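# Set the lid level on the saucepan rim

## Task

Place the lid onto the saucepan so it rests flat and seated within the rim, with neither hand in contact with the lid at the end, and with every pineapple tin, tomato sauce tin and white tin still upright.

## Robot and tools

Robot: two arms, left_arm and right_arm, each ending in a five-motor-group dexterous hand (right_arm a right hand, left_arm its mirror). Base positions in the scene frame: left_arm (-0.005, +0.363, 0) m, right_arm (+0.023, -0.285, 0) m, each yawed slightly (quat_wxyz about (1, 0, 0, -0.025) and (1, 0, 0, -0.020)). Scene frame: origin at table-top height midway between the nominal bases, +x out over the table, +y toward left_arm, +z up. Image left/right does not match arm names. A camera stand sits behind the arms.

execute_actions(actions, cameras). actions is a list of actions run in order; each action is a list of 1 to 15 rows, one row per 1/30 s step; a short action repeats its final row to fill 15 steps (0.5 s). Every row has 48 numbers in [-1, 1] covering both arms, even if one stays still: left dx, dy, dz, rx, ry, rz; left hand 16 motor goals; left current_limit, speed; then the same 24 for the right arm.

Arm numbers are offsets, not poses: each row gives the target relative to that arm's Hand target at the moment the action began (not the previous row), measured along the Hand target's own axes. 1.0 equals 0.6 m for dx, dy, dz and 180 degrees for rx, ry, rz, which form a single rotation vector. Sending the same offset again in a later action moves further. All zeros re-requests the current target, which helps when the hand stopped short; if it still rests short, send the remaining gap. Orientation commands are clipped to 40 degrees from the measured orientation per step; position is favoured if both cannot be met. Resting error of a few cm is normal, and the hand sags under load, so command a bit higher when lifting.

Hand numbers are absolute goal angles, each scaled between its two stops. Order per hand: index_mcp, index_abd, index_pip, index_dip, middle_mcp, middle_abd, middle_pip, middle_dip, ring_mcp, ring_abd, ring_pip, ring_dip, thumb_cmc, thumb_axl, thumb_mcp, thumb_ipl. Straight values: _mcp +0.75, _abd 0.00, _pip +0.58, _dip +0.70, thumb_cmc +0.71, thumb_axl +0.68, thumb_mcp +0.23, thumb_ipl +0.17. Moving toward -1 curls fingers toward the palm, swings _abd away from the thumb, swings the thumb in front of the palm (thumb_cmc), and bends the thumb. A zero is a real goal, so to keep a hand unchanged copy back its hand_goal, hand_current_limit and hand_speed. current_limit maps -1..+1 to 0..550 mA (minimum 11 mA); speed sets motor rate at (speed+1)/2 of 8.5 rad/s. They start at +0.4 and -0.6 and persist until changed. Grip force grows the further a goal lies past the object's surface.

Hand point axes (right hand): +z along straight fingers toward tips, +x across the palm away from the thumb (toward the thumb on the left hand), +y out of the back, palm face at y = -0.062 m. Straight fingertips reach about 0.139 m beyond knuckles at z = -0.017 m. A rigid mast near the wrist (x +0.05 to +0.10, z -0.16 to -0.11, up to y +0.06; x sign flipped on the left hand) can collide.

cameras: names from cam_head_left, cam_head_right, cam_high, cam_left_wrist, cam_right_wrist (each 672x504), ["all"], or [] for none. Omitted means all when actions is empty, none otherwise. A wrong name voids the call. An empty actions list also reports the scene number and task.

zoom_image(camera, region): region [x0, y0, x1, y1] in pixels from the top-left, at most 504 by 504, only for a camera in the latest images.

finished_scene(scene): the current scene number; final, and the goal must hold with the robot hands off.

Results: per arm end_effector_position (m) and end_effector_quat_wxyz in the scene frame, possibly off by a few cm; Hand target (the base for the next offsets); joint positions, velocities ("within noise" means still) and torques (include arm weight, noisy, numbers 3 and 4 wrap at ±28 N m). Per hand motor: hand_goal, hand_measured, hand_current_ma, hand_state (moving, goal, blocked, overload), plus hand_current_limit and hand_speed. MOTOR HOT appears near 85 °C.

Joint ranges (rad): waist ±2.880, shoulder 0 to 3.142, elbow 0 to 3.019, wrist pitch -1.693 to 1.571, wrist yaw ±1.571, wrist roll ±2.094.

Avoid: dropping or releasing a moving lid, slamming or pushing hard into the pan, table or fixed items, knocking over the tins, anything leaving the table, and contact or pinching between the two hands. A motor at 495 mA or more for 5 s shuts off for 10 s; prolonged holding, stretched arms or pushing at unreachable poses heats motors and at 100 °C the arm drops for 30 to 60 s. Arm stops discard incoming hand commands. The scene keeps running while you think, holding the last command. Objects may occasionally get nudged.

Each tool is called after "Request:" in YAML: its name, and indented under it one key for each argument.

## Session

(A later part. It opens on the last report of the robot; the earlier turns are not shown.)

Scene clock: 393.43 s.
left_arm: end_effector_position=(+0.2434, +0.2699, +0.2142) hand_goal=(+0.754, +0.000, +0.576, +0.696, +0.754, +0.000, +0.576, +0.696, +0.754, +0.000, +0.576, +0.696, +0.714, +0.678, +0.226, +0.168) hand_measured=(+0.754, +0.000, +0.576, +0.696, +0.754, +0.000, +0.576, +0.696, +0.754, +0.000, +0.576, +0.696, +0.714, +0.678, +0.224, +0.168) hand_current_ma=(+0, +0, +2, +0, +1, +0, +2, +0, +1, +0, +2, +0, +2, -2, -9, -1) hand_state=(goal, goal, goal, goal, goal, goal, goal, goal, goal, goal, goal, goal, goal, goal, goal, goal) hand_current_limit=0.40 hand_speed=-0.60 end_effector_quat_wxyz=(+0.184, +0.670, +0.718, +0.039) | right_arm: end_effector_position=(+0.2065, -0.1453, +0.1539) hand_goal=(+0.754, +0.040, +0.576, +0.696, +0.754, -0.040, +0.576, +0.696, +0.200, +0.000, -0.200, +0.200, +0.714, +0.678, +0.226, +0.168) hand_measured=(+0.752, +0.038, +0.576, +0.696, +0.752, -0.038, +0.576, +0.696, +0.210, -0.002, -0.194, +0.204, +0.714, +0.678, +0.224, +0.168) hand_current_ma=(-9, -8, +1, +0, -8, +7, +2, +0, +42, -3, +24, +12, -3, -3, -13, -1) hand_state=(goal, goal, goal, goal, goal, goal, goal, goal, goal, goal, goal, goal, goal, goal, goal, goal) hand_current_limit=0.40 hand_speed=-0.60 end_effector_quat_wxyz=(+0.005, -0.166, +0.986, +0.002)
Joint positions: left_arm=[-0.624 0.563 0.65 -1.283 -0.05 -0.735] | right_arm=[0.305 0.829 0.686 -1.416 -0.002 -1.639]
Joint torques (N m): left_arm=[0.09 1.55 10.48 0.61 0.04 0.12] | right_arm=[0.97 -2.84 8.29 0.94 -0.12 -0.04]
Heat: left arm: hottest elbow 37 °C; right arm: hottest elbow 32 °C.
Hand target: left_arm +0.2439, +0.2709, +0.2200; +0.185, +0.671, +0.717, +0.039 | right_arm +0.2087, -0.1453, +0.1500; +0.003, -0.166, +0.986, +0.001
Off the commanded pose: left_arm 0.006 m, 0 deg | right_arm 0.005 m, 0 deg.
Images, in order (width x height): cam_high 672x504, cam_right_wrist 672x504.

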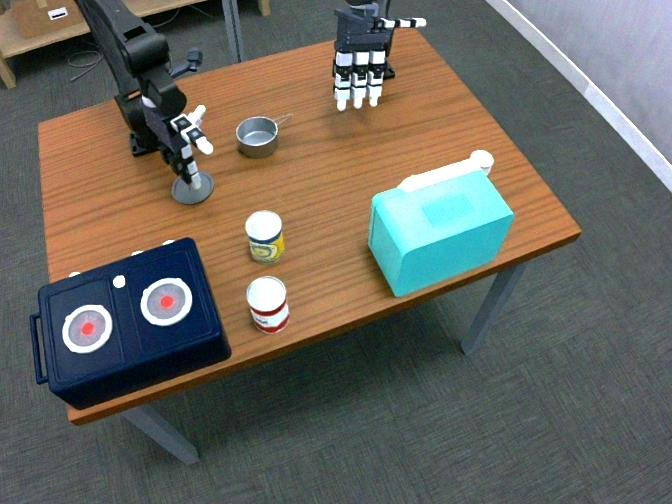

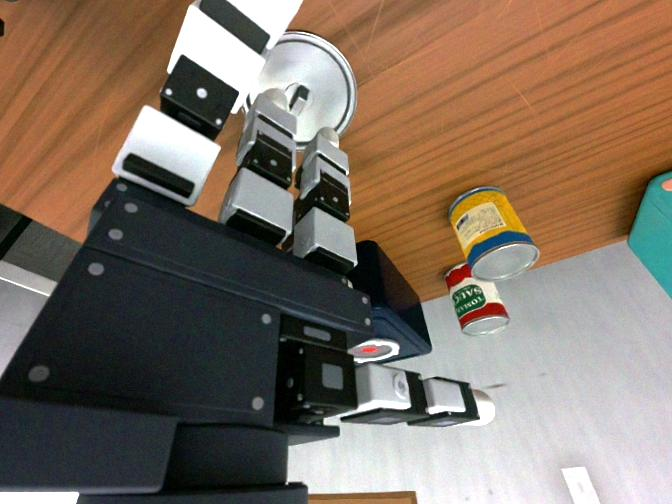

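Request:
execute_actions:
  actions:
    - [[0,0,0,0,0,0,0.754,0,0.576,0.696,0.754,0,0.576,0.696,0.754,0,0.576,0.696,0.714,0.678,0.226,0.168,0.4,-0.6,0.0045,0,0.039,0,0,0,0.754,0.03,0.576,0.696,0.754,-0.03,0.576,0.696,0.2,0,-0.2,0.2,0.714,0.678,0.226,0.168,0.4,-0.6]]
  cameras: ["cam_high","cam_right_wrist"]

Request:
zoom_image:
  camera: "cam_right_wrist"
  region: [240, 60, 350, 170]

Scene clock: 401.53 s.
left_arm: end_effector_position=(+0.2434, +0.2699, +0.2142) hand_goal=(+0.754, +0.000, +0.576, +0.696, +0.754, +0.000, +0.576, +0.696, +0.754, +0.000, +0.576, +0.696, +0.714, +0.678, +0.226, +0.168) hand_measured=(+0.754, +0.000, +0.576, +0.696, +0.754, +0.000, +0.576, +0.696, +0.754, +0.000, +0.576, +0.696, +0.714, +0.678, +0.224, +0.168) hand_current_ma=(+0, +0, +2, +0, +1, +0, +2, +0, +1, +0, +2, +0, +2, -2, -9, -1) hand_state=(goal, goal, goal, goal, goal, goal, goal, goal, goal, goal, goal, goal, goal, goal, goal, goal) hand_current_limit=0.40 hand_speed=-0.60 end_effector_quat_wxyz=(+0.184, +0.670, +0.718, +0.039) | right_arm: end_effector_position=(+0.2046, -0.1458, +0.1306) hand_goal=(+0.754, +0.030, +0.576, +0.696, +0.754, -0.030, +0.576, +0.696, +0.200, +0.000, -0.200, +0.200, +0.714, +0.678, +0.226, +0.168) hand_measured=(+0.752, +0.032, +0.576, +0.696, +0.752, -0.032, +0.576, +0.696, +0.210, -0.002, -0.194, +0.204, +0.714, +0.678, +0.224, +0.168) hand_current_ma=(-9, +8, +1, +0, -8, -8, +2, +0, +42, -3, +24, +12, -3, -3, -13, -1) hand_state=(goal, goal, goal, goal, goal, goal, goal, goal, goal, goal, goal, goal, goal, goal, goal, goal) hand_current_limit=0.40 hand_speed=-0.60 end_effector_quat_wxyz=(+0.005, -0.166, +0.986, +0.002)
Joint positions: left_arm=[-0.624 0.563 0.65 -1.283 -0.05 -0.735] | right_arm=[0.305 0.837 0.627 -1.351 -0.002 -1.639]
Joint torques (N m): left_arm=[0.09 1.79 10.5 0.65 0.01 0.11] | right_arm=[1.08 -2.61 8.12 1.07 -0.13 -0.03]
Heat: left arm: hottest elbow 37 °C; right arm: hottest elbow 32 °C.
Hand target: left_arm +0.2439, +0.2709, +0.2200; +0.185, +0.671, +0.717, +0.039 | right_arm +0.2062, -0.1461, +0.1266; +0.003, -0.166, +0.986, +0.001
Off the commanded pose: left_arm 0.006 m, 0 deg | right_arm 0.004 m, 0 deg.
Images, in order (width x height): cam_high 672x504, cam_right_wrist 672x504.

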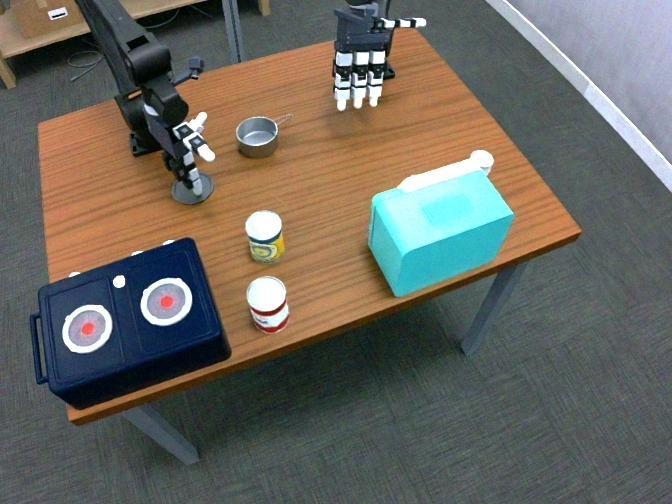

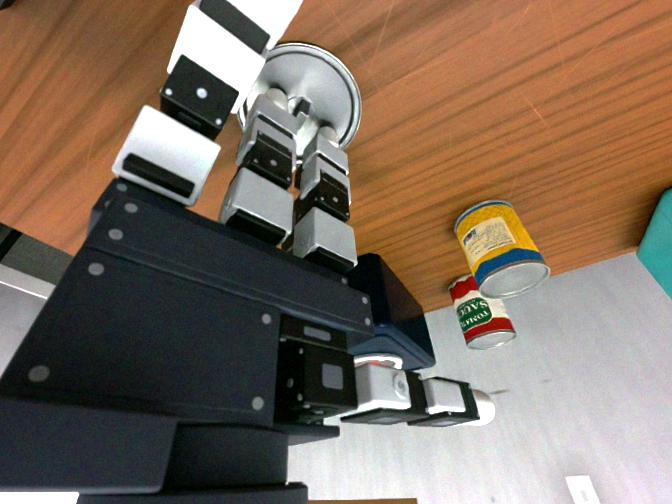

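Scaled by 4.582.

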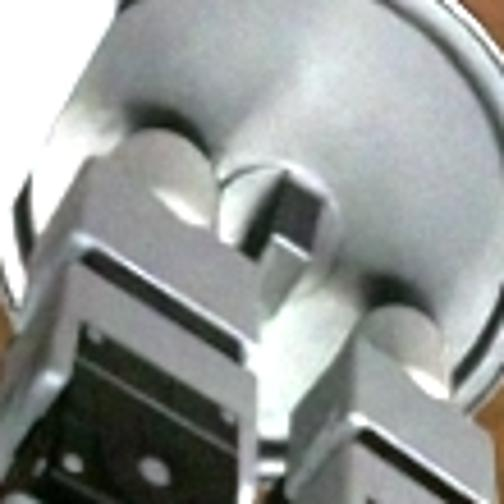

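Request:
execute_actions:
  actions:
    - [[0,0,0,0,0,0,0.754,0,0.576,0.696,0.754,0,0.576,0.696,0.754,0,0.576,0.696,0.714,0.678,0.226,0.168,0.4,-0.6,0,0,0,0,0,0,0.754,-0.35,0.576,0.696,0.754,0.35,0.576,0.696,0.2,0,-0.2,0.2,0.714,0.678,0.226,0.168,0.7,-0.85]]
    - [[0,0,0,0,0,0,0.754,0,0.576,0.696,0.754,0,0.576,0.696,0.754,0,0.576,0.696,0.714,0.678,0.226,0.168,0.4,-0.6,0,0,0,0,0,0,0.754,-0.35,0.576,0.696,0.754,0.35,0.576,0.696,0.2,0,-0.2,0.2,0.714,0.678,0.226,0.168,0.7,-0.85]]
    - [[0,0,0,0,0,0,0.754,0,0.576,0.696,0.754,0,0.576,0.696,0.754,0,0.576,0.696,0.714,0.678,0.226,0.168,0.4,-0.6,0,0,-0.05,0,0,0,0.754,-0.35,0.576,0.696,0.754,0.35,0.576,0.696,0.2,0,-0.2,0.2,0.714,0.678,0.226,0.168,0.7,-0.85]]
    - [[0,0,0,0,0,0,0.754,0,0.576,0.696,0.754,0,0.576,0.696,0.754,0,0.576,0.696,0.714,0.678,0.226,0.168,0.4,-0.6,0,0,-0.04,0,0,0,0.754,-0.35,0.576,0.696,0.754,0.35,0.576,0.696,0.2,0,-0.2,0.2,0.714,0.678,0.226,0.168,0.7,-0.85]]
  cameras: ["cam_high","cam_right_wrist"]

Request:
zoom_image:
  camera: "cam_right_wrist"
  region: [220, 20, 380, 180]

Request:
zoom_image:
  camera: "cam_high"
  region: [150, 130, 220, 200]

Scene clock: 420.30 s.
left_arm: end_effector_position=(+0.2434, +0.2699, +0.2142) hand_goal=(+0.754, +0.000, +0.576, +0.696, +0.754, +0.000, +0.576, +0.696, +0.754, +0.000, +0.576, +0.696, +0.714, +0.678, +0.226, +0.168) hand_measured=(+0.754, +0.000, +0.576, +0.696, +0.754, +0.000, +0.576, +0.696, +0.754, +0.000, +0.576, +0.696, +0.714, +0.678, +0.224, +0.168) hand_current_ma=(+0, +0, +2, +0, +1, +0, +2, +0, +1, +0, +2, +0, +2, -2, -9, -1) hand_state=(goal, goal, goal, goal, goal, goal, goal, goal, goal, goal, goal, goal, goal, goal, goal, goal) hand_current_limit=0.40 hand_speed=-0.60 end_effector_quat_wxyz=(+0.184, +0.670, +0.718, +0.039) | right_arm: end_effector_position=(+0.1951, -0.1484, +0.1602) hand_goal=(+0.754, -0.350, +0.576, +0.696, +0.754, +0.350, +0.576, +0.696, +0.200, +0.000, -0.200, +0.200, +0.714, +0.678, +0.226, +0.168) hand_measured=(+0.754, -0.100, +0.576, +0.696, +0.752, +0.094, +0.576, +0.696, +0.210, -0.002, -0.194, +0.204, +0.714, +0.678, +0.224, +0.168) hand_current_ma=(-1, +468, +1, +0, -9, -467, +0, +0, +42, -3, +24, +12, -3, -3, -13, -1) hand_state=(goal, blocked, goal, goal, goal, blocked, goal, goal, goal, goal, goal, goal, goal, goal, goal, goal) hand_current_limit=0.70 hand_speed=-0.85 end_effector_quat_wxyz=(-0.021, -0.166, +0.986, -0.001)
Joint positions: left_arm=[-0.624 0.563 0.65 -1.283 -0.05 -0.735] | right_arm=[0.305 0.83 0.705 -1.487 -0.002 -1.639]
Joint torques (N m): left_arm=[0.15 1.67 10.45 0.77 0.02 0.12] | right_arm=[0.97 -4.37 12.37 -0.18 -0.12 -0.03]
Heat: left arm: hottest elbow 38 °C; right arm: hottest elbow 32 °C.
Hand target: left_arm +0.2439, +0.2709, +0.2200; +0.185, +0.671, +0.717, +0.039 | right_arm +0.2060, -0.1462, +0.1806; +0.003, -0.166, +0.986, +0.001
Off the commanded pose: left_arm 0.006 m, 0 deg | right_arm 0.023 m, 3 deg.
Images, in order (width x height): cam_high 672x504, cam_right_wrist 672x504.

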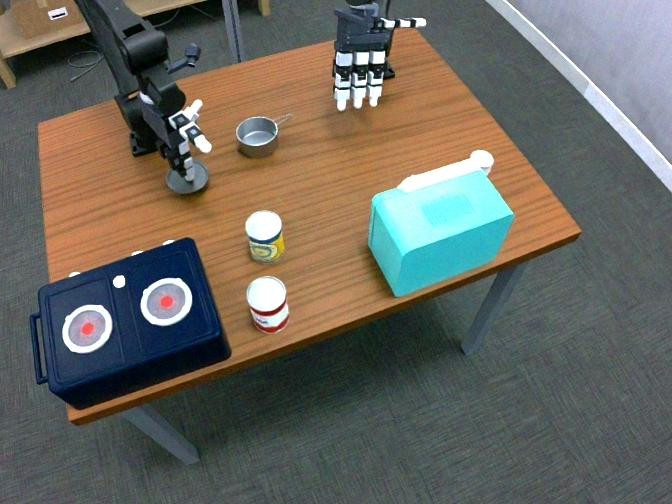

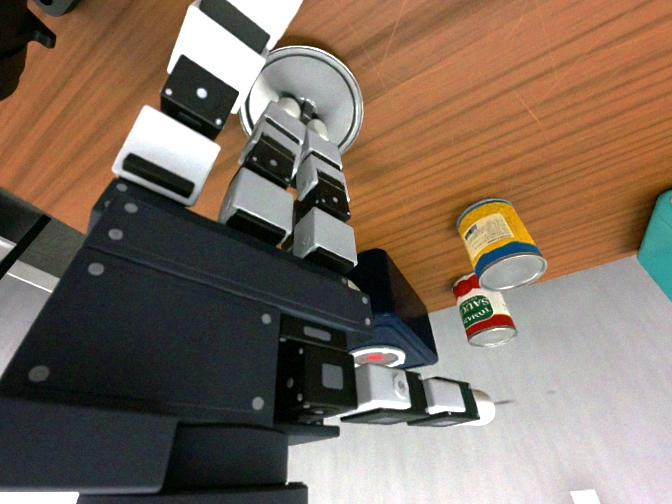

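Scaled by 3.150.

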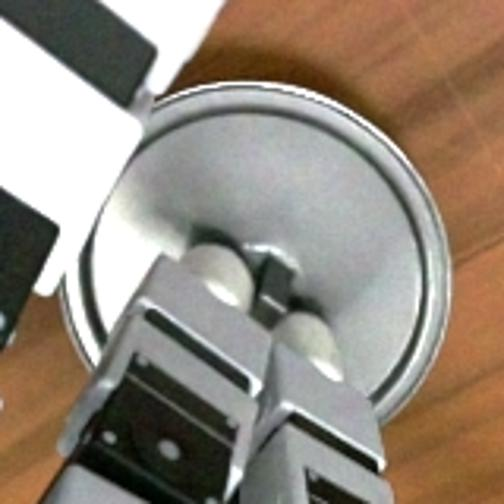

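Scaled by 7.200.

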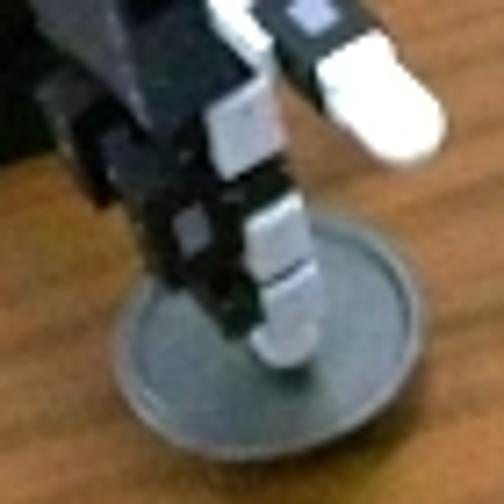

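Request:
execute_actions:
  actions:
    - [[0,0,0,0,0,0,0.754,0,0.576,0.696,0.754,0,0.576,0.696,0.754,0,0.576,0.696,0.714,0.678,0.226,0.168,0.4,-0.6,0,0,-0.06,0,0,0,0.754,-0.35,0.576,0.696,0.754,0.35,0.576,0.696,0.2,0,-0.2,0.2,0.714,0.678,0.226,0.168,0.7,-0.85]]
    - [[0,0,0,0,0,0,0.754,0,0.576,0.696,0.754,0,0.576,0.696,0.754,0,0.576,0.696,0.714,0.678,0.226,0.168,0.4,-0.6,-0.0255,0.0487,-0.03,0,0,0.0733,0.754,-0.35,0.576,0.696,0.754,0.35,0.576,0.696,0.2,0,-0.2,0.2,0.714,0.678,0.226,0.168,0.7,-0.85]]
    - [[0,0,0,0,0,0,0.754,0,0.576,0.696,0.754,0,0.576,0.696,0.754,0,0.576,0.696,0.714,0.678,0.226,0.168,0.4,-0.6,-0.0135,0.0466,0,0,0,0.0733,0.754,-0.35,0.576,0.696,0.754,0.35,0.576,0.696,0.2,0,-0.2,0.2,0.714,0.678,0.226,0.168,0.7,-0.85]]
    - [[0,0,0,0,0,0,0.754,0,0.576,0.696,0.754,0,0.576,0.696,0.754,0,0.576,0.696,0.714,0.678,0.226,0.168,0.4,-0.6,-0.0028,0.0418,0,0,0,0.0733,0.754,-0.35,0.576,0.696,0.754,0.35,0.576,0.696,0.2,0,-0.2,0.2,0.714,0.678,0.226,0.168,0.7,-0.85]]
  cameras: ["cam_high","cam_right_wrist"]

Scene clock: 467.30 s.
left_arm: end_effector_position=(+0.2434, +0.2699, +0.2142) hand_goal=(+0.754, +0.000, +0.576, +0.696, +0.754, +0.000, +0.576, +0.696, +0.754, +0.000, +0.576, +0.696, +0.714, +0.678, +0.226, +0.168) hand_measured=(+0.754, +0.000, +0.576, +0.696, +0.754, +0.000, +0.576, +0.696, +0.754, +0.000, +0.576, +0.696, +0.714, +0.678, +0.224, +0.168) hand_current_ma=(+0, +0, +2, +0, +1, +0, +2, +0, +1, +0, +2, +0, +2, -2, -9, -1) hand_state=(goal, goal, goal, goal, goal, goal, goal, goal, goal, goal, goal, goal, goal, goal, goal, goal) hand_current_limit=0.40 hand_speed=-0.60 end_effector_quat_wxyz=(+0.184, +0.670, +0.718, +0.039) | right_arm: end_effector_position=(+0.2101, -0.0732, +0.2144) hand_goal=(+0.754, -0.350, +0.576, +0.696, +0.754, +0.350, +0.576, +0.696, +0.200, +0.000, -0.200, +0.200, +0.714, +0.678, +0.226, +0.168) hand_measured=(+0.754, -0.100, +0.576, +0.696, +0.752, +0.094, +0.576, +0.696, +0.210, -0.002, -0.194, +0.204, +0.714, +0.678, +0.224, +0.168) hand_current_ma=(+3, +468, +1, +0, -8, -467, +0, +0, +42, -3, +24, +12, -1, -3, -13, -1) hand_state=(goal, blocked, goal, goal, goal, blocked, goal, goal, goal, goal, goal, goal, goal, goal, goal, goal) hand_current_limit=0.70 hand_speed=-0.85 end_effector_quat_wxyz=(-0.014, +0.177, +0.984, -0.015)
Joint positions: left_arm=[-0.624 0.563 0.65 -1.283 -0.05 -0.735] | right_arm=[0.833 0.851 0.864 -1.624 -0.007 -0.421]
Joint torques (N m): left_arm=[0.21 1.61 10.45 0.72 0.03 0.12] | right_arm=[1.96 -3.08 12.67 0.91 0.11 0.09]
Heat: left arm: hottest elbow 38 °C; right arm: hottest elbow 38 °C.
Hand target: left_arm +0.2439, +0.2709, +0.2200; +0.185, +0.671, +0.717, +0.039 | right_arm +0.2206, -0.0605, +0.2349; +0.002, +0.178, +0.984, +0.002
Off the commanded pose: left_arm 0.006 m, 0 deg | right_arm 0.026 m, 3 deg.
Images, in order (width x height): cam_high 672x504, cam_right_wrist 672x504.

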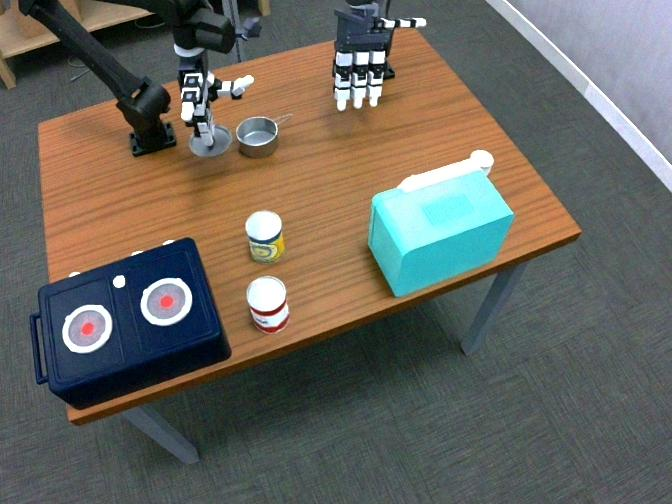

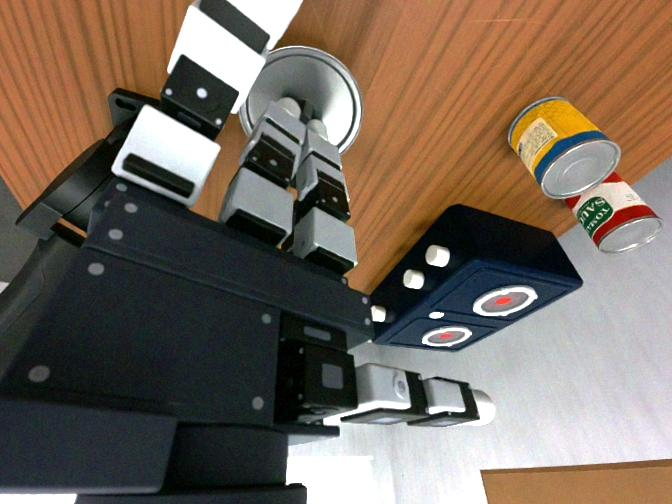

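Request:
execute_actions:
  actions:
    - [[0,0,0,0,0,0,0.754,0,0.576,0.696,0.754,0,0.576,0.696,0.754,0,0.576,0.696,0.714,0.678,0.226,0.168,0.4,-0.6,0.0068,0.0346,-0.01,0,0,0.0733,0.754,-0.35,0.576,0.696,0.754,0.35,0.576,0.696,0.2,0,-0.2,0.2,0.714,0.678,0.226,0.168,0.7,-0.85]]
    - [[0,0,0,0,0,0,0.754,0,0.576,0.696,0.754,0,0.576,0.696,0.754,0,0.576,0.696,0.714,0.678,0.226,0.168,0.4,-0.6,0.0148,0.0255,0,0,0,0.0733,0.754,-0.35,0.576,0.696,0.754,0.35,0.576,0.696,0.2,0,-0.2,0.2,0.714,0.678,0.226,0.168,0.7,-0.85]]
    - [[0,0,0,0,0,0,0.754,0,0.576,0.696,0.754,0,0.576,0.696,0.754,0,0.576,0.696,0.714,0.678,0.226,0.168,0.4,-0.6,0.02,0.0148,0,0,0,0.0733,0.754,-0.35,0.576,0.696,0.754,0.35,0.576,0.696,0.2,0,-0.2,0.2,0.714,0.678,0.226,0.168,0.7,-0.85]]
  cameras: ["all"]

Request:
zoom_image:
  camera: "cam_high"
  region: [200, 80, 300, 180]

Request:
zoom_image:
  camera: "cam_head_left"
  region: [300, 370, 420, 470]

Request:
zoom_image:
  camera: "cam_right_wrist"
  region: [200, 0, 400, 180]

Scene clock: 482.30 s.
left_arm: end_effector_position=(+0.2434, +0.2699, +0.2142) hand_goal=(+0.754, +0.000, +0.576, +0.696, +0.754, +0.000, +0.576, +0.696, +0.754, +0.000, +0.576, +0.696, +0.714, +0.678, +0.226, +0.168) hand_measured=(+0.754, +0.000, +0.576, +0.696, +0.754, +0.000, +0.576, +0.696, +0.754, +0.000, +0.576, +0.696, +0.714, +0.678, +0.224, +0.168) hand_current_ma=(+0, +0, +2, +0, +1, +0, +2, +0, +1, +0, +2, +0, +2, -2, -9, -1) hand_state=(goal, goal, goal, goal, goal, goal, goal, goal, goal, goal, goal, goal, goal, goal, goal, goal) hand_current_limit=0.40 hand_speed=-0.60 end_effector_quat_wxyz=(+0.184, +0.670, +0.718, +0.039) | right_arm: end_effector_position=(+0.2180, -0.0229, +0.2232) hand_goal=(+0.754, -0.350, +0.576, +0.696, +0.754, +0.350, +0.576, +0.696, +0.200, +0.000, -0.200, +0.200, +0.714, +0.678, +0.226, +0.168) hand_measured=(+0.754, -0.100, +0.576, +0.696, +0.752, +0.094, +0.576, +0.696, +0.210, -0.002, -0.194, +0.204, +0.714, +0.678, +0.224, +0.168) hand_current_ma=(+0, +468, +1, +0, -11, -467, +0, +0, +42, -3, +24, +12, -1, -3, -13, -1) hand_state=(goal, blocked, goal, goal, goal, blocked, goal, goal, goal, goal, goal, goal, goal, goal, goal, goal) hand_current_limit=0.70 hand_speed=-0.85 end_effector_quat_wxyz=(+0.000, +0.499, +0.866, -0.018)
Joint positions: left_arm=[-0.624 0.563 0.65 -1.283 -0.05 -0.735] | right_arm=[1.178 1.046 0.995 -1.556 -0.003 0.614]
Joint torques (N m): left_arm=[0.03 1.79 10.52 0.62 0.01 0.11] | right_arm=[2.08 -5.95 12.55 0.64 0.23 0.1]
Heat: left arm: hottest elbow 38 °C; right arm: hottest elbow 37 °C.
Hand target: left_arm +0.2439, +0.2709, +0.2200; +0.185, +0.671, +0.717, +0.039 | right_arm +0.2233, -0.0071, +0.2410; +0.002, +0.500, +0.866, +0.002
Off the commanded pose: left_arm 0.006 m, 0 deg | right_arm 0.024 m, 2 deg.

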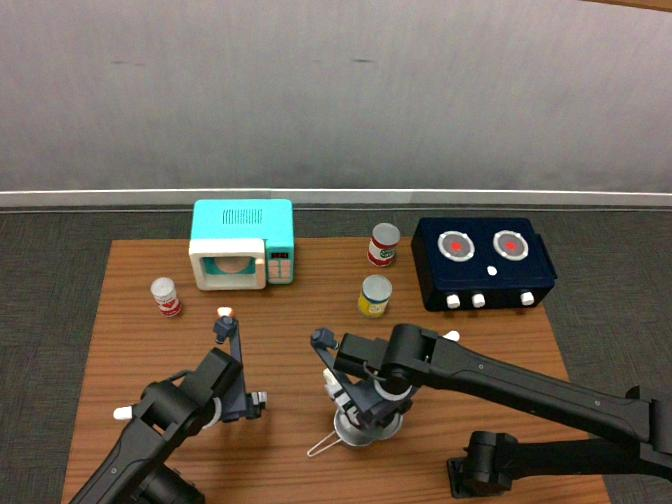

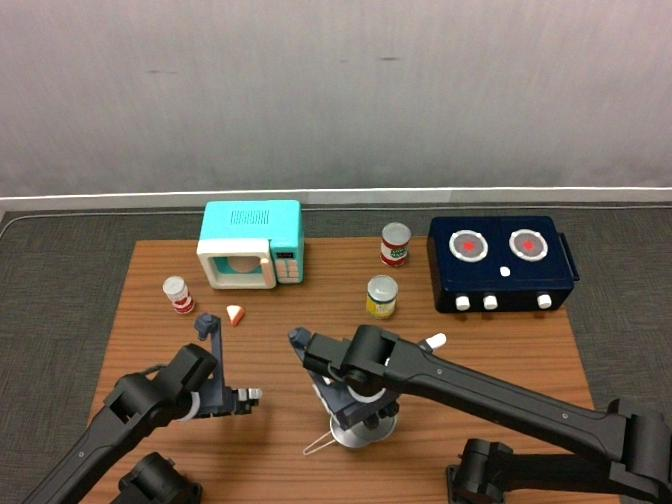

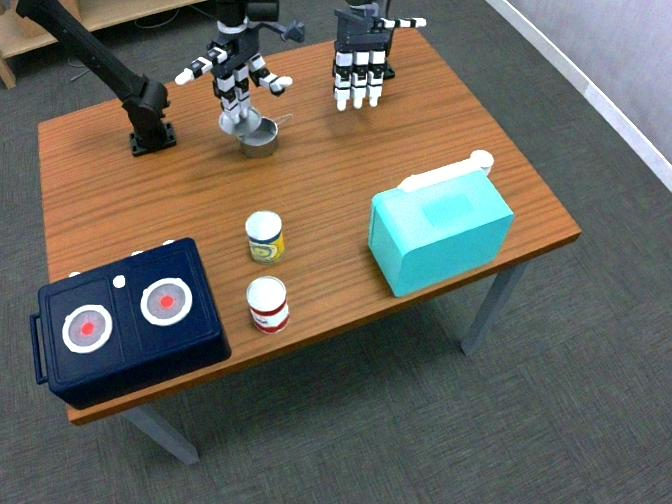

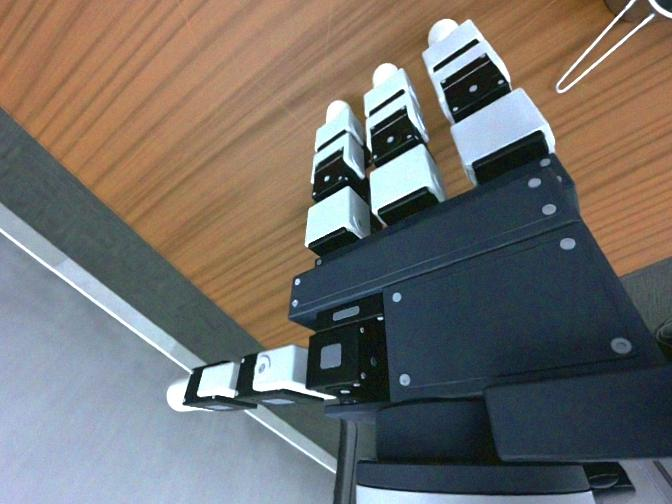

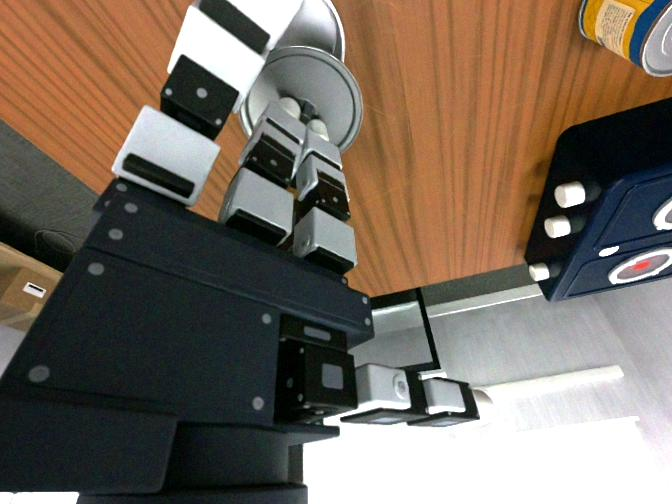

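Scaled by 5.040.

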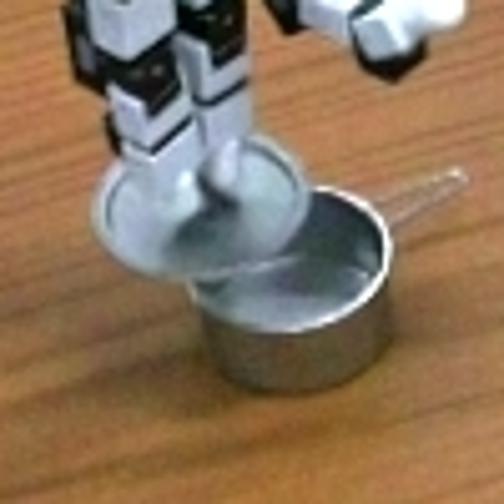

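Scaled by 4.200.

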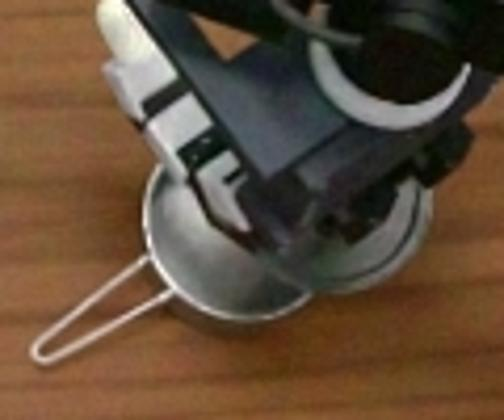

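Scaled by 2.520.

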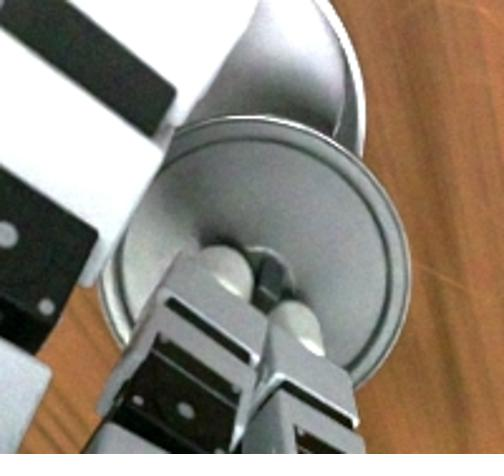

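Request:
execute_actions:
  actions:
    - [[0,0,0,0,0,0,0.754,0,0.576,0.696,0.754,0,0.576,0.696,0.754,0,0.576,0.696,0.714,0.678,0.226,0.168,0.4,-0.6,0.035,0.026,0.0,0,0,0,0.754,-0.35,0.576,0.696,0.754,0.35,0.576,0.696,0.2,0,-0.2,0.2,0.714,0.678,0.226,0.168,0.7,-0.85]]
    - [[0,0,0,0,0,0,0.754,0,0.576,0.696,0.754,0,0.576,0.696,0.754,0,0.576,0.696,0.714,0.678,0.226,0.168,0.4,-0.6,0,0,0.068,0,0,0,0.754,-0.35,0.576,0.696,0.754,0.35,0.576,0.696,0.2,0,-0.2,0.2,0.714,0.678,0.226,0.168,0.7,-0.85]]
  cameras: ["cam_head_left","cam_head_right","cam_high","cam_right_wrist"]

Request:
zoom_image:
  camera: "cam_high"
  region: [210, 90, 300, 180]

Request:
zoom_image:
  camera: "cam_head_left"
  region: [310, 380, 400, 470]

Request:
zoom_image:
  camera: "cam_head_right"
  region: [310, 380, 400, 470]

Request:
zoom_image:
  camera: "cam_right_wrist"
  region: [200, 0, 400, 180]

Scene clock: 517.27 s.
left_arm: end_effector_position=(+0.2434, +0.2699, +0.2142) hand_goal=(+0.754, +0.000, +0.576, +0.696, +0.754, +0.000, +0.576, +0.696, +0.754, +0.000, +0.576, +0.696, +0.714, +0.678, +0.226, +0.168) hand_measured=(+0.754, +0.000, +0.576, +0.696, +0.754, +0.000, +0.576, +0.696, +0.754, +0.000, +0.576, +0.696, +0.714, +0.678, +0.224, +0.168) hand_current_ma=(+0, +0, +2, +0, +1, +0, +2, +0, +1, +0, +2, +0, +2, -2, -9, -1) hand_state=(goal, goal, goal, goal, goal, goal, goal, goal, goal, goal, goal, goal, goal, goal, goal, goal) hand_current_limit=0.40 hand_speed=-0.60 end_effector_quat_wxyz=(+0.184, +0.670, +0.718, +0.039) | right_arm: end_effector_position=(+0.2268, +0.0154, +0.2041) hand_goal=(+0.754, -0.350, +0.576, +0.696, +0.754, +0.350, +0.576, +0.696, +0.200, +0.000, -0.200, +0.200, +0.714, +0.678, +0.226, +0.168) hand_measured=(+0.754, -0.100, +0.576, +0.696, +0.752, +0.094, +0.576, +0.696, +0.210, -0.002, -0.194, +0.204, +0.714, +0.678, +0.224, +0.168) hand_current_ma=(+2, +468, +1, +0, -9, -467, +0, +0, +42, -3, +24, +12, -1, -3, -13, -1) hand_state=(goal, blocked, goal, goal, goal, blocked, goal, goal, goal, goal, goal, goal, goal, goal, goal, goal) hand_current_limit=0.70 hand_speed=-0.85 end_effector_quat_wxyz=(+0.000, +0.500, +0.866, +0.003)
Joint positions: left_arm=[-0.624 0.563 0.65 -1.283 -0.05 -0.735] | right_arm=[1.206 1.13 0.997 -1.431 0 0.643]
Joint torques (N m): left_arm=[0.21 1.44 10.48 0.66 0.01 0.12] | right_arm=[1.61 -7.3 8.46 1.03 0.24 0.07]
Heat: left arm: hottest elbow 38 °C; right arm: hottest elbow 38 °C.
Hand target: left_arm +0.2439, +0.2709, +0.2200; +0.185, +0.671, +0.717, +0.039 | right_arm +0.2266, +0.0189, +0.2003; +0.001, +0.500, +0.866, +0.002
Off the commanded pose: left_arm 0.006 m, 0 deg | right_arm 0.005 m, 0 deg.
Images, in order (width x height): cam_head_left 672x504, cam_head_right 672x504, cam_high 672x504, cam_right_wrist 672x504.

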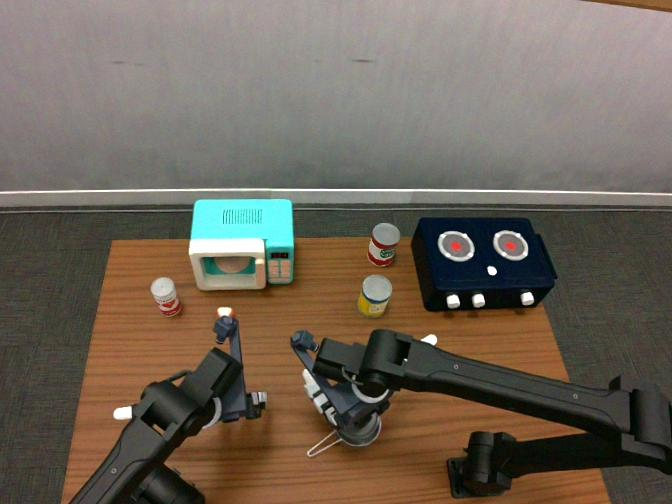

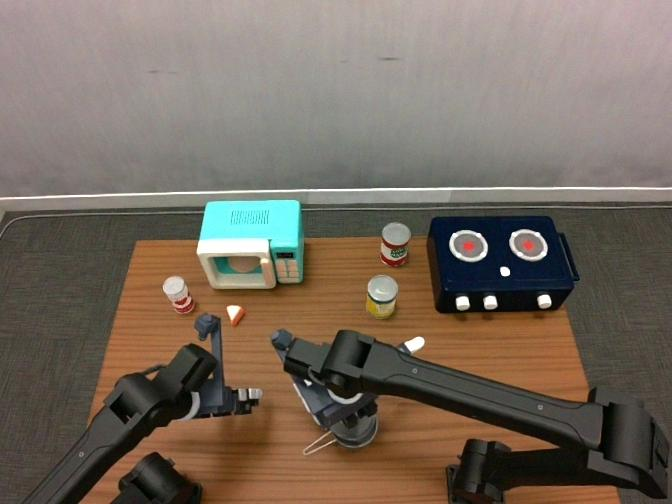

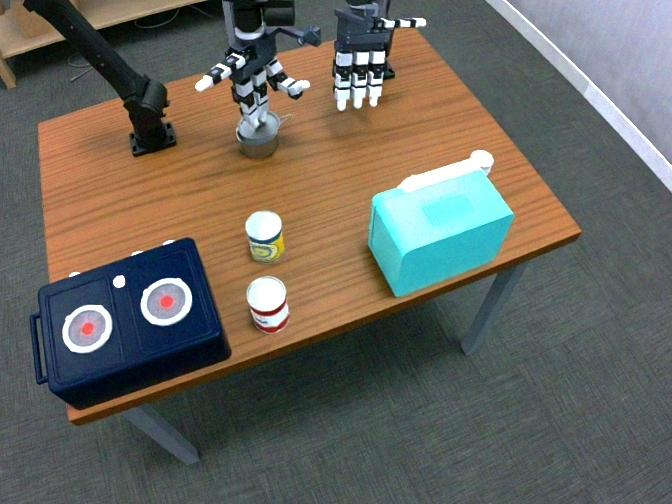

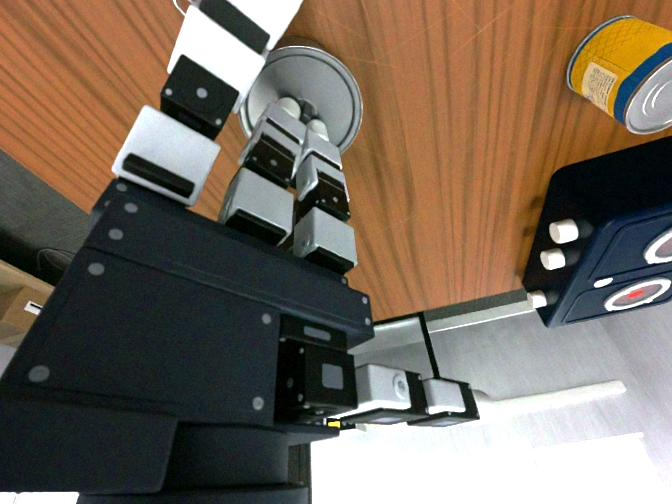

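Scaled by 5.600.

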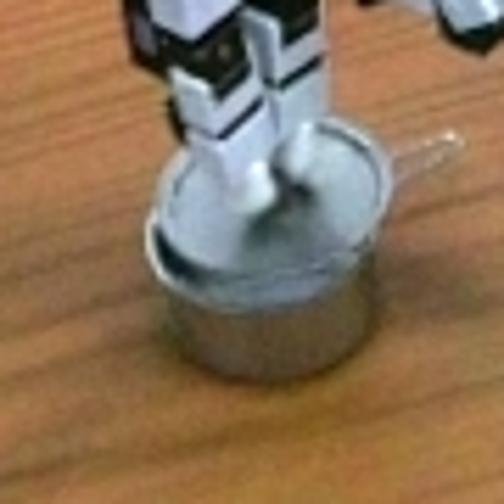

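Scaled by 5.600.

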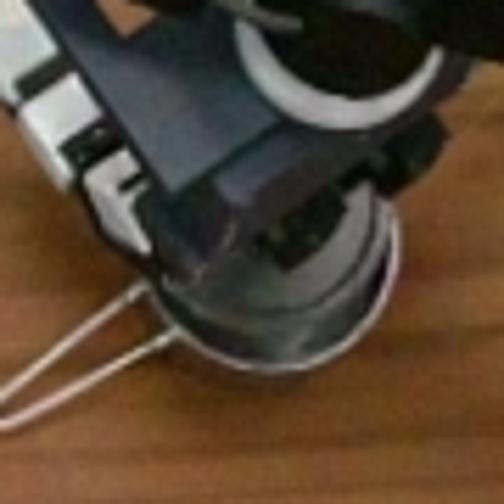

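Scaled by 5.600.

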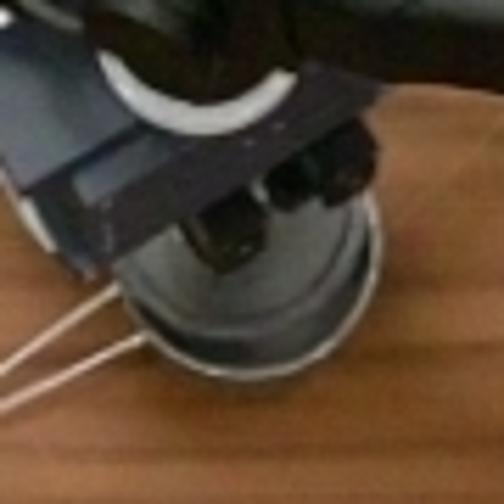

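Scaled by 2.520.

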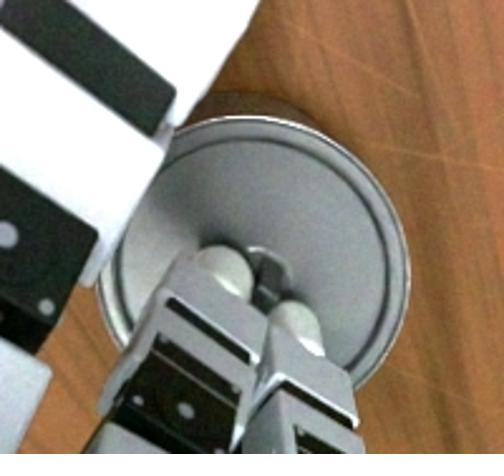

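Request:
execute_actions:
  actions:
    - [[0,0,0,0,0,0,0.754,0,0.576,0.696,0.754,0,0.576,0.696,0.754,0,0.576,0.696,0.714,0.678,0.226,0.168,0.4,-0.6,-0.0027,-0.0188,0.022,0,0,0,0.754,-0.35,0.576,0.696,0.754,0.35,0.576,0.696,0.2,0,-0.2,0.2,0.714,0.678,0.226,0.168,0.7,-0.85]]
  cameras: ["cam_head_left","cam_head_right","cam_high","cam_right_wrist"]

Request:
zoom_image:
  camera: "cam_high"
  region: [210, 90, 300, 180]

Request:
zoom_image:
  camera: "cam_head_left"
  region: [310, 380, 400, 470]

Request:
zoom_image:
  camera: "cam_head_right"
  region: [310, 380, 400, 470]

Scene clock: 543.90 s.
left_arm: end_effector_position=(+0.2434, +0.2699, +0.2142) hand_goal=(+0.754, +0.000, +0.576, +0.696, +0.754, +0.000, +0.576, +0.696, +0.754, +0.000, +0.576, +0.696, +0.714, +0.678, +0.226, +0.168) hand_measured=(+0.754, +0.000, +0.576, +0.696, +0.754, +0.000, +0.576, +0.696, +0.754, +0.000, +0.576, +0.696, +0.714, +0.678, +0.224, +0.168) hand_current_ma=(+0, +0, +2, +0, +1, +0, +2, +0, +1, +0, +2, +0, +2, -2, -9, -1) hand_state=(goal, goal, goal, goal, goal, goal, goal, goal, goal, goal, goal, goal, goal, goal, goal, goal) hand_current_limit=0.40 hand_speed=-0.60 end_effector_quat_wxyz=(+0.184, +0.670, +0.718, +0.039) | right_arm: end_effector_position=(+0.2196, +0.0092, +0.1838) hand_goal=(+0.754, -0.350, +0.576, +0.696, +0.754, +0.350, +0.576, +0.696, +0.200, +0.000, -0.200, +0.200, +0.714, +0.678, +0.226, +0.168) hand_measured=(+0.754, -0.100, +0.576, +0.696, +0.752, +0.094, +0.576, +0.696, +0.210, -0.002, -0.194, +0.204, +0.714, +0.678, +0.224, +0.168) hand_current_ma=(+2, +468, +1, +0, -9, -467, +0, +0, +42, -3, +24, +12, -1, -3, -13, -1) hand_state=(goal, blocked, goal, goal, goal, blocked, goal, goal, goal, goal, goal, goal, goal, goal, goal, goal) hand_current_limit=0.70 hand_speed=-0.85 end_effector_quat_wxyz=(+0.001, +0.501, +0.866, -0.007)
Joint positions: left_arm=[-0.624 0.563 0.65 -1.283 -0.05 -0.735] | right_arm=[1.222 1.13 0.946 -1.402 0.001 0.66]
Joint torques (N m): left_arm=[0.15 1.73 10.48 0.66 0.04 0.12] | right_arm=[1.96 -8.53 8.39 0.91 0.22 0.07]
Heat: left arm: hottest elbow 38 °C; right arm: hottest elbow 37 °C.
Hand target: left_arm +0.2439, +0.2709, +0.2200; +0.185, +0.671, +0.717, +0.039 | right_arm +0.2176, +0.0119, +0.1870; +0.002, +0.500, +0.866, +0.002
Off the commanded pose: left_arm 0.006 m, 0 deg | right_arm 0.005 m, 1 deg.
Images, in order (width x height): cam_head_left 672x504, cam_head_right 672x504, cam_high 672x504, cam_right_wrist 672x504.

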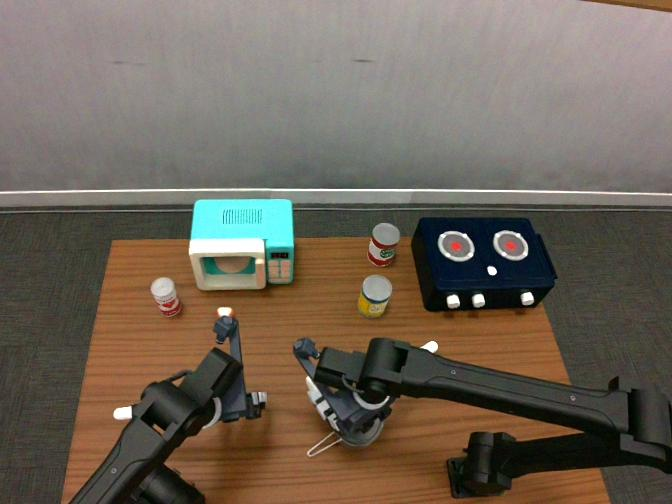

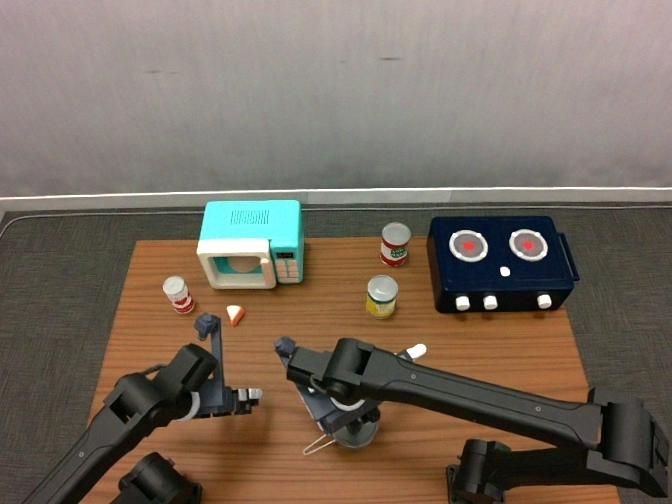

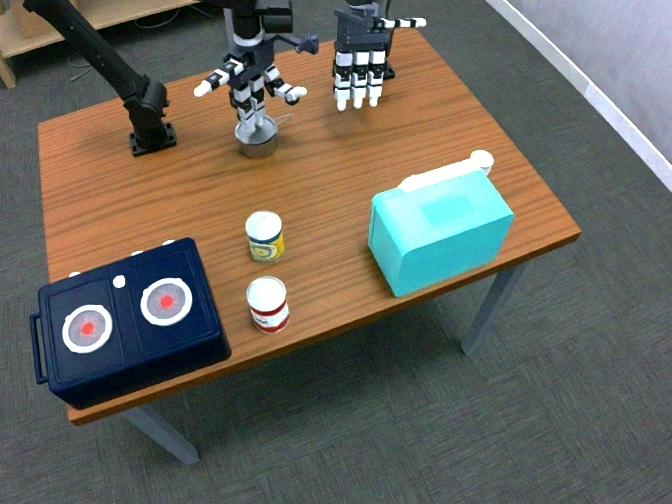

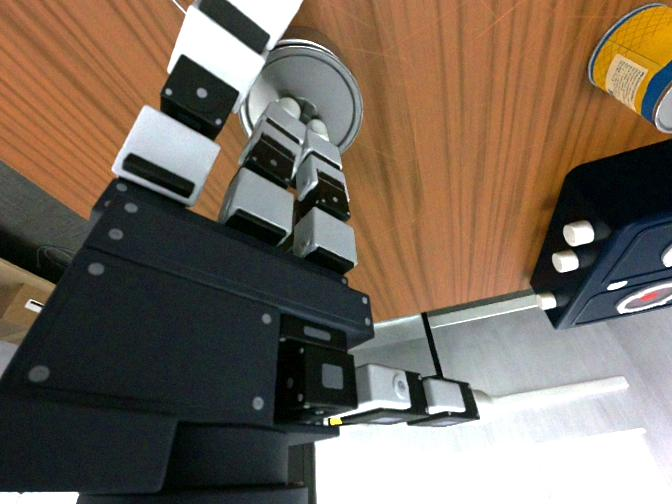

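Scaled by 5.600.

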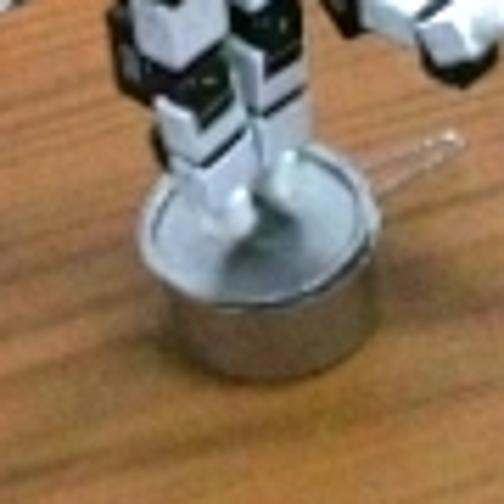

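Scaled by 5.600.

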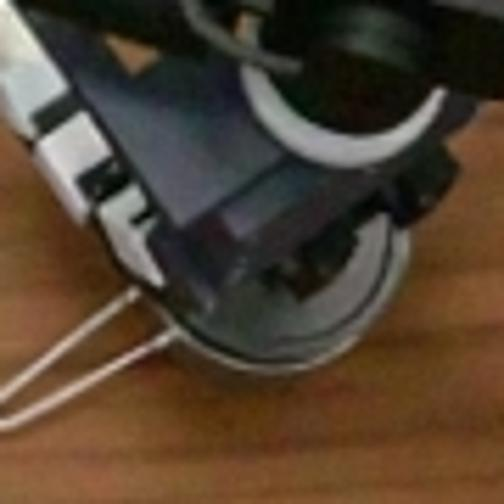

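Scaled by 5.600.

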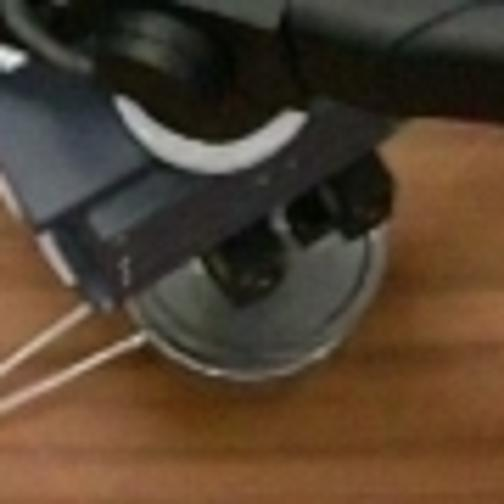

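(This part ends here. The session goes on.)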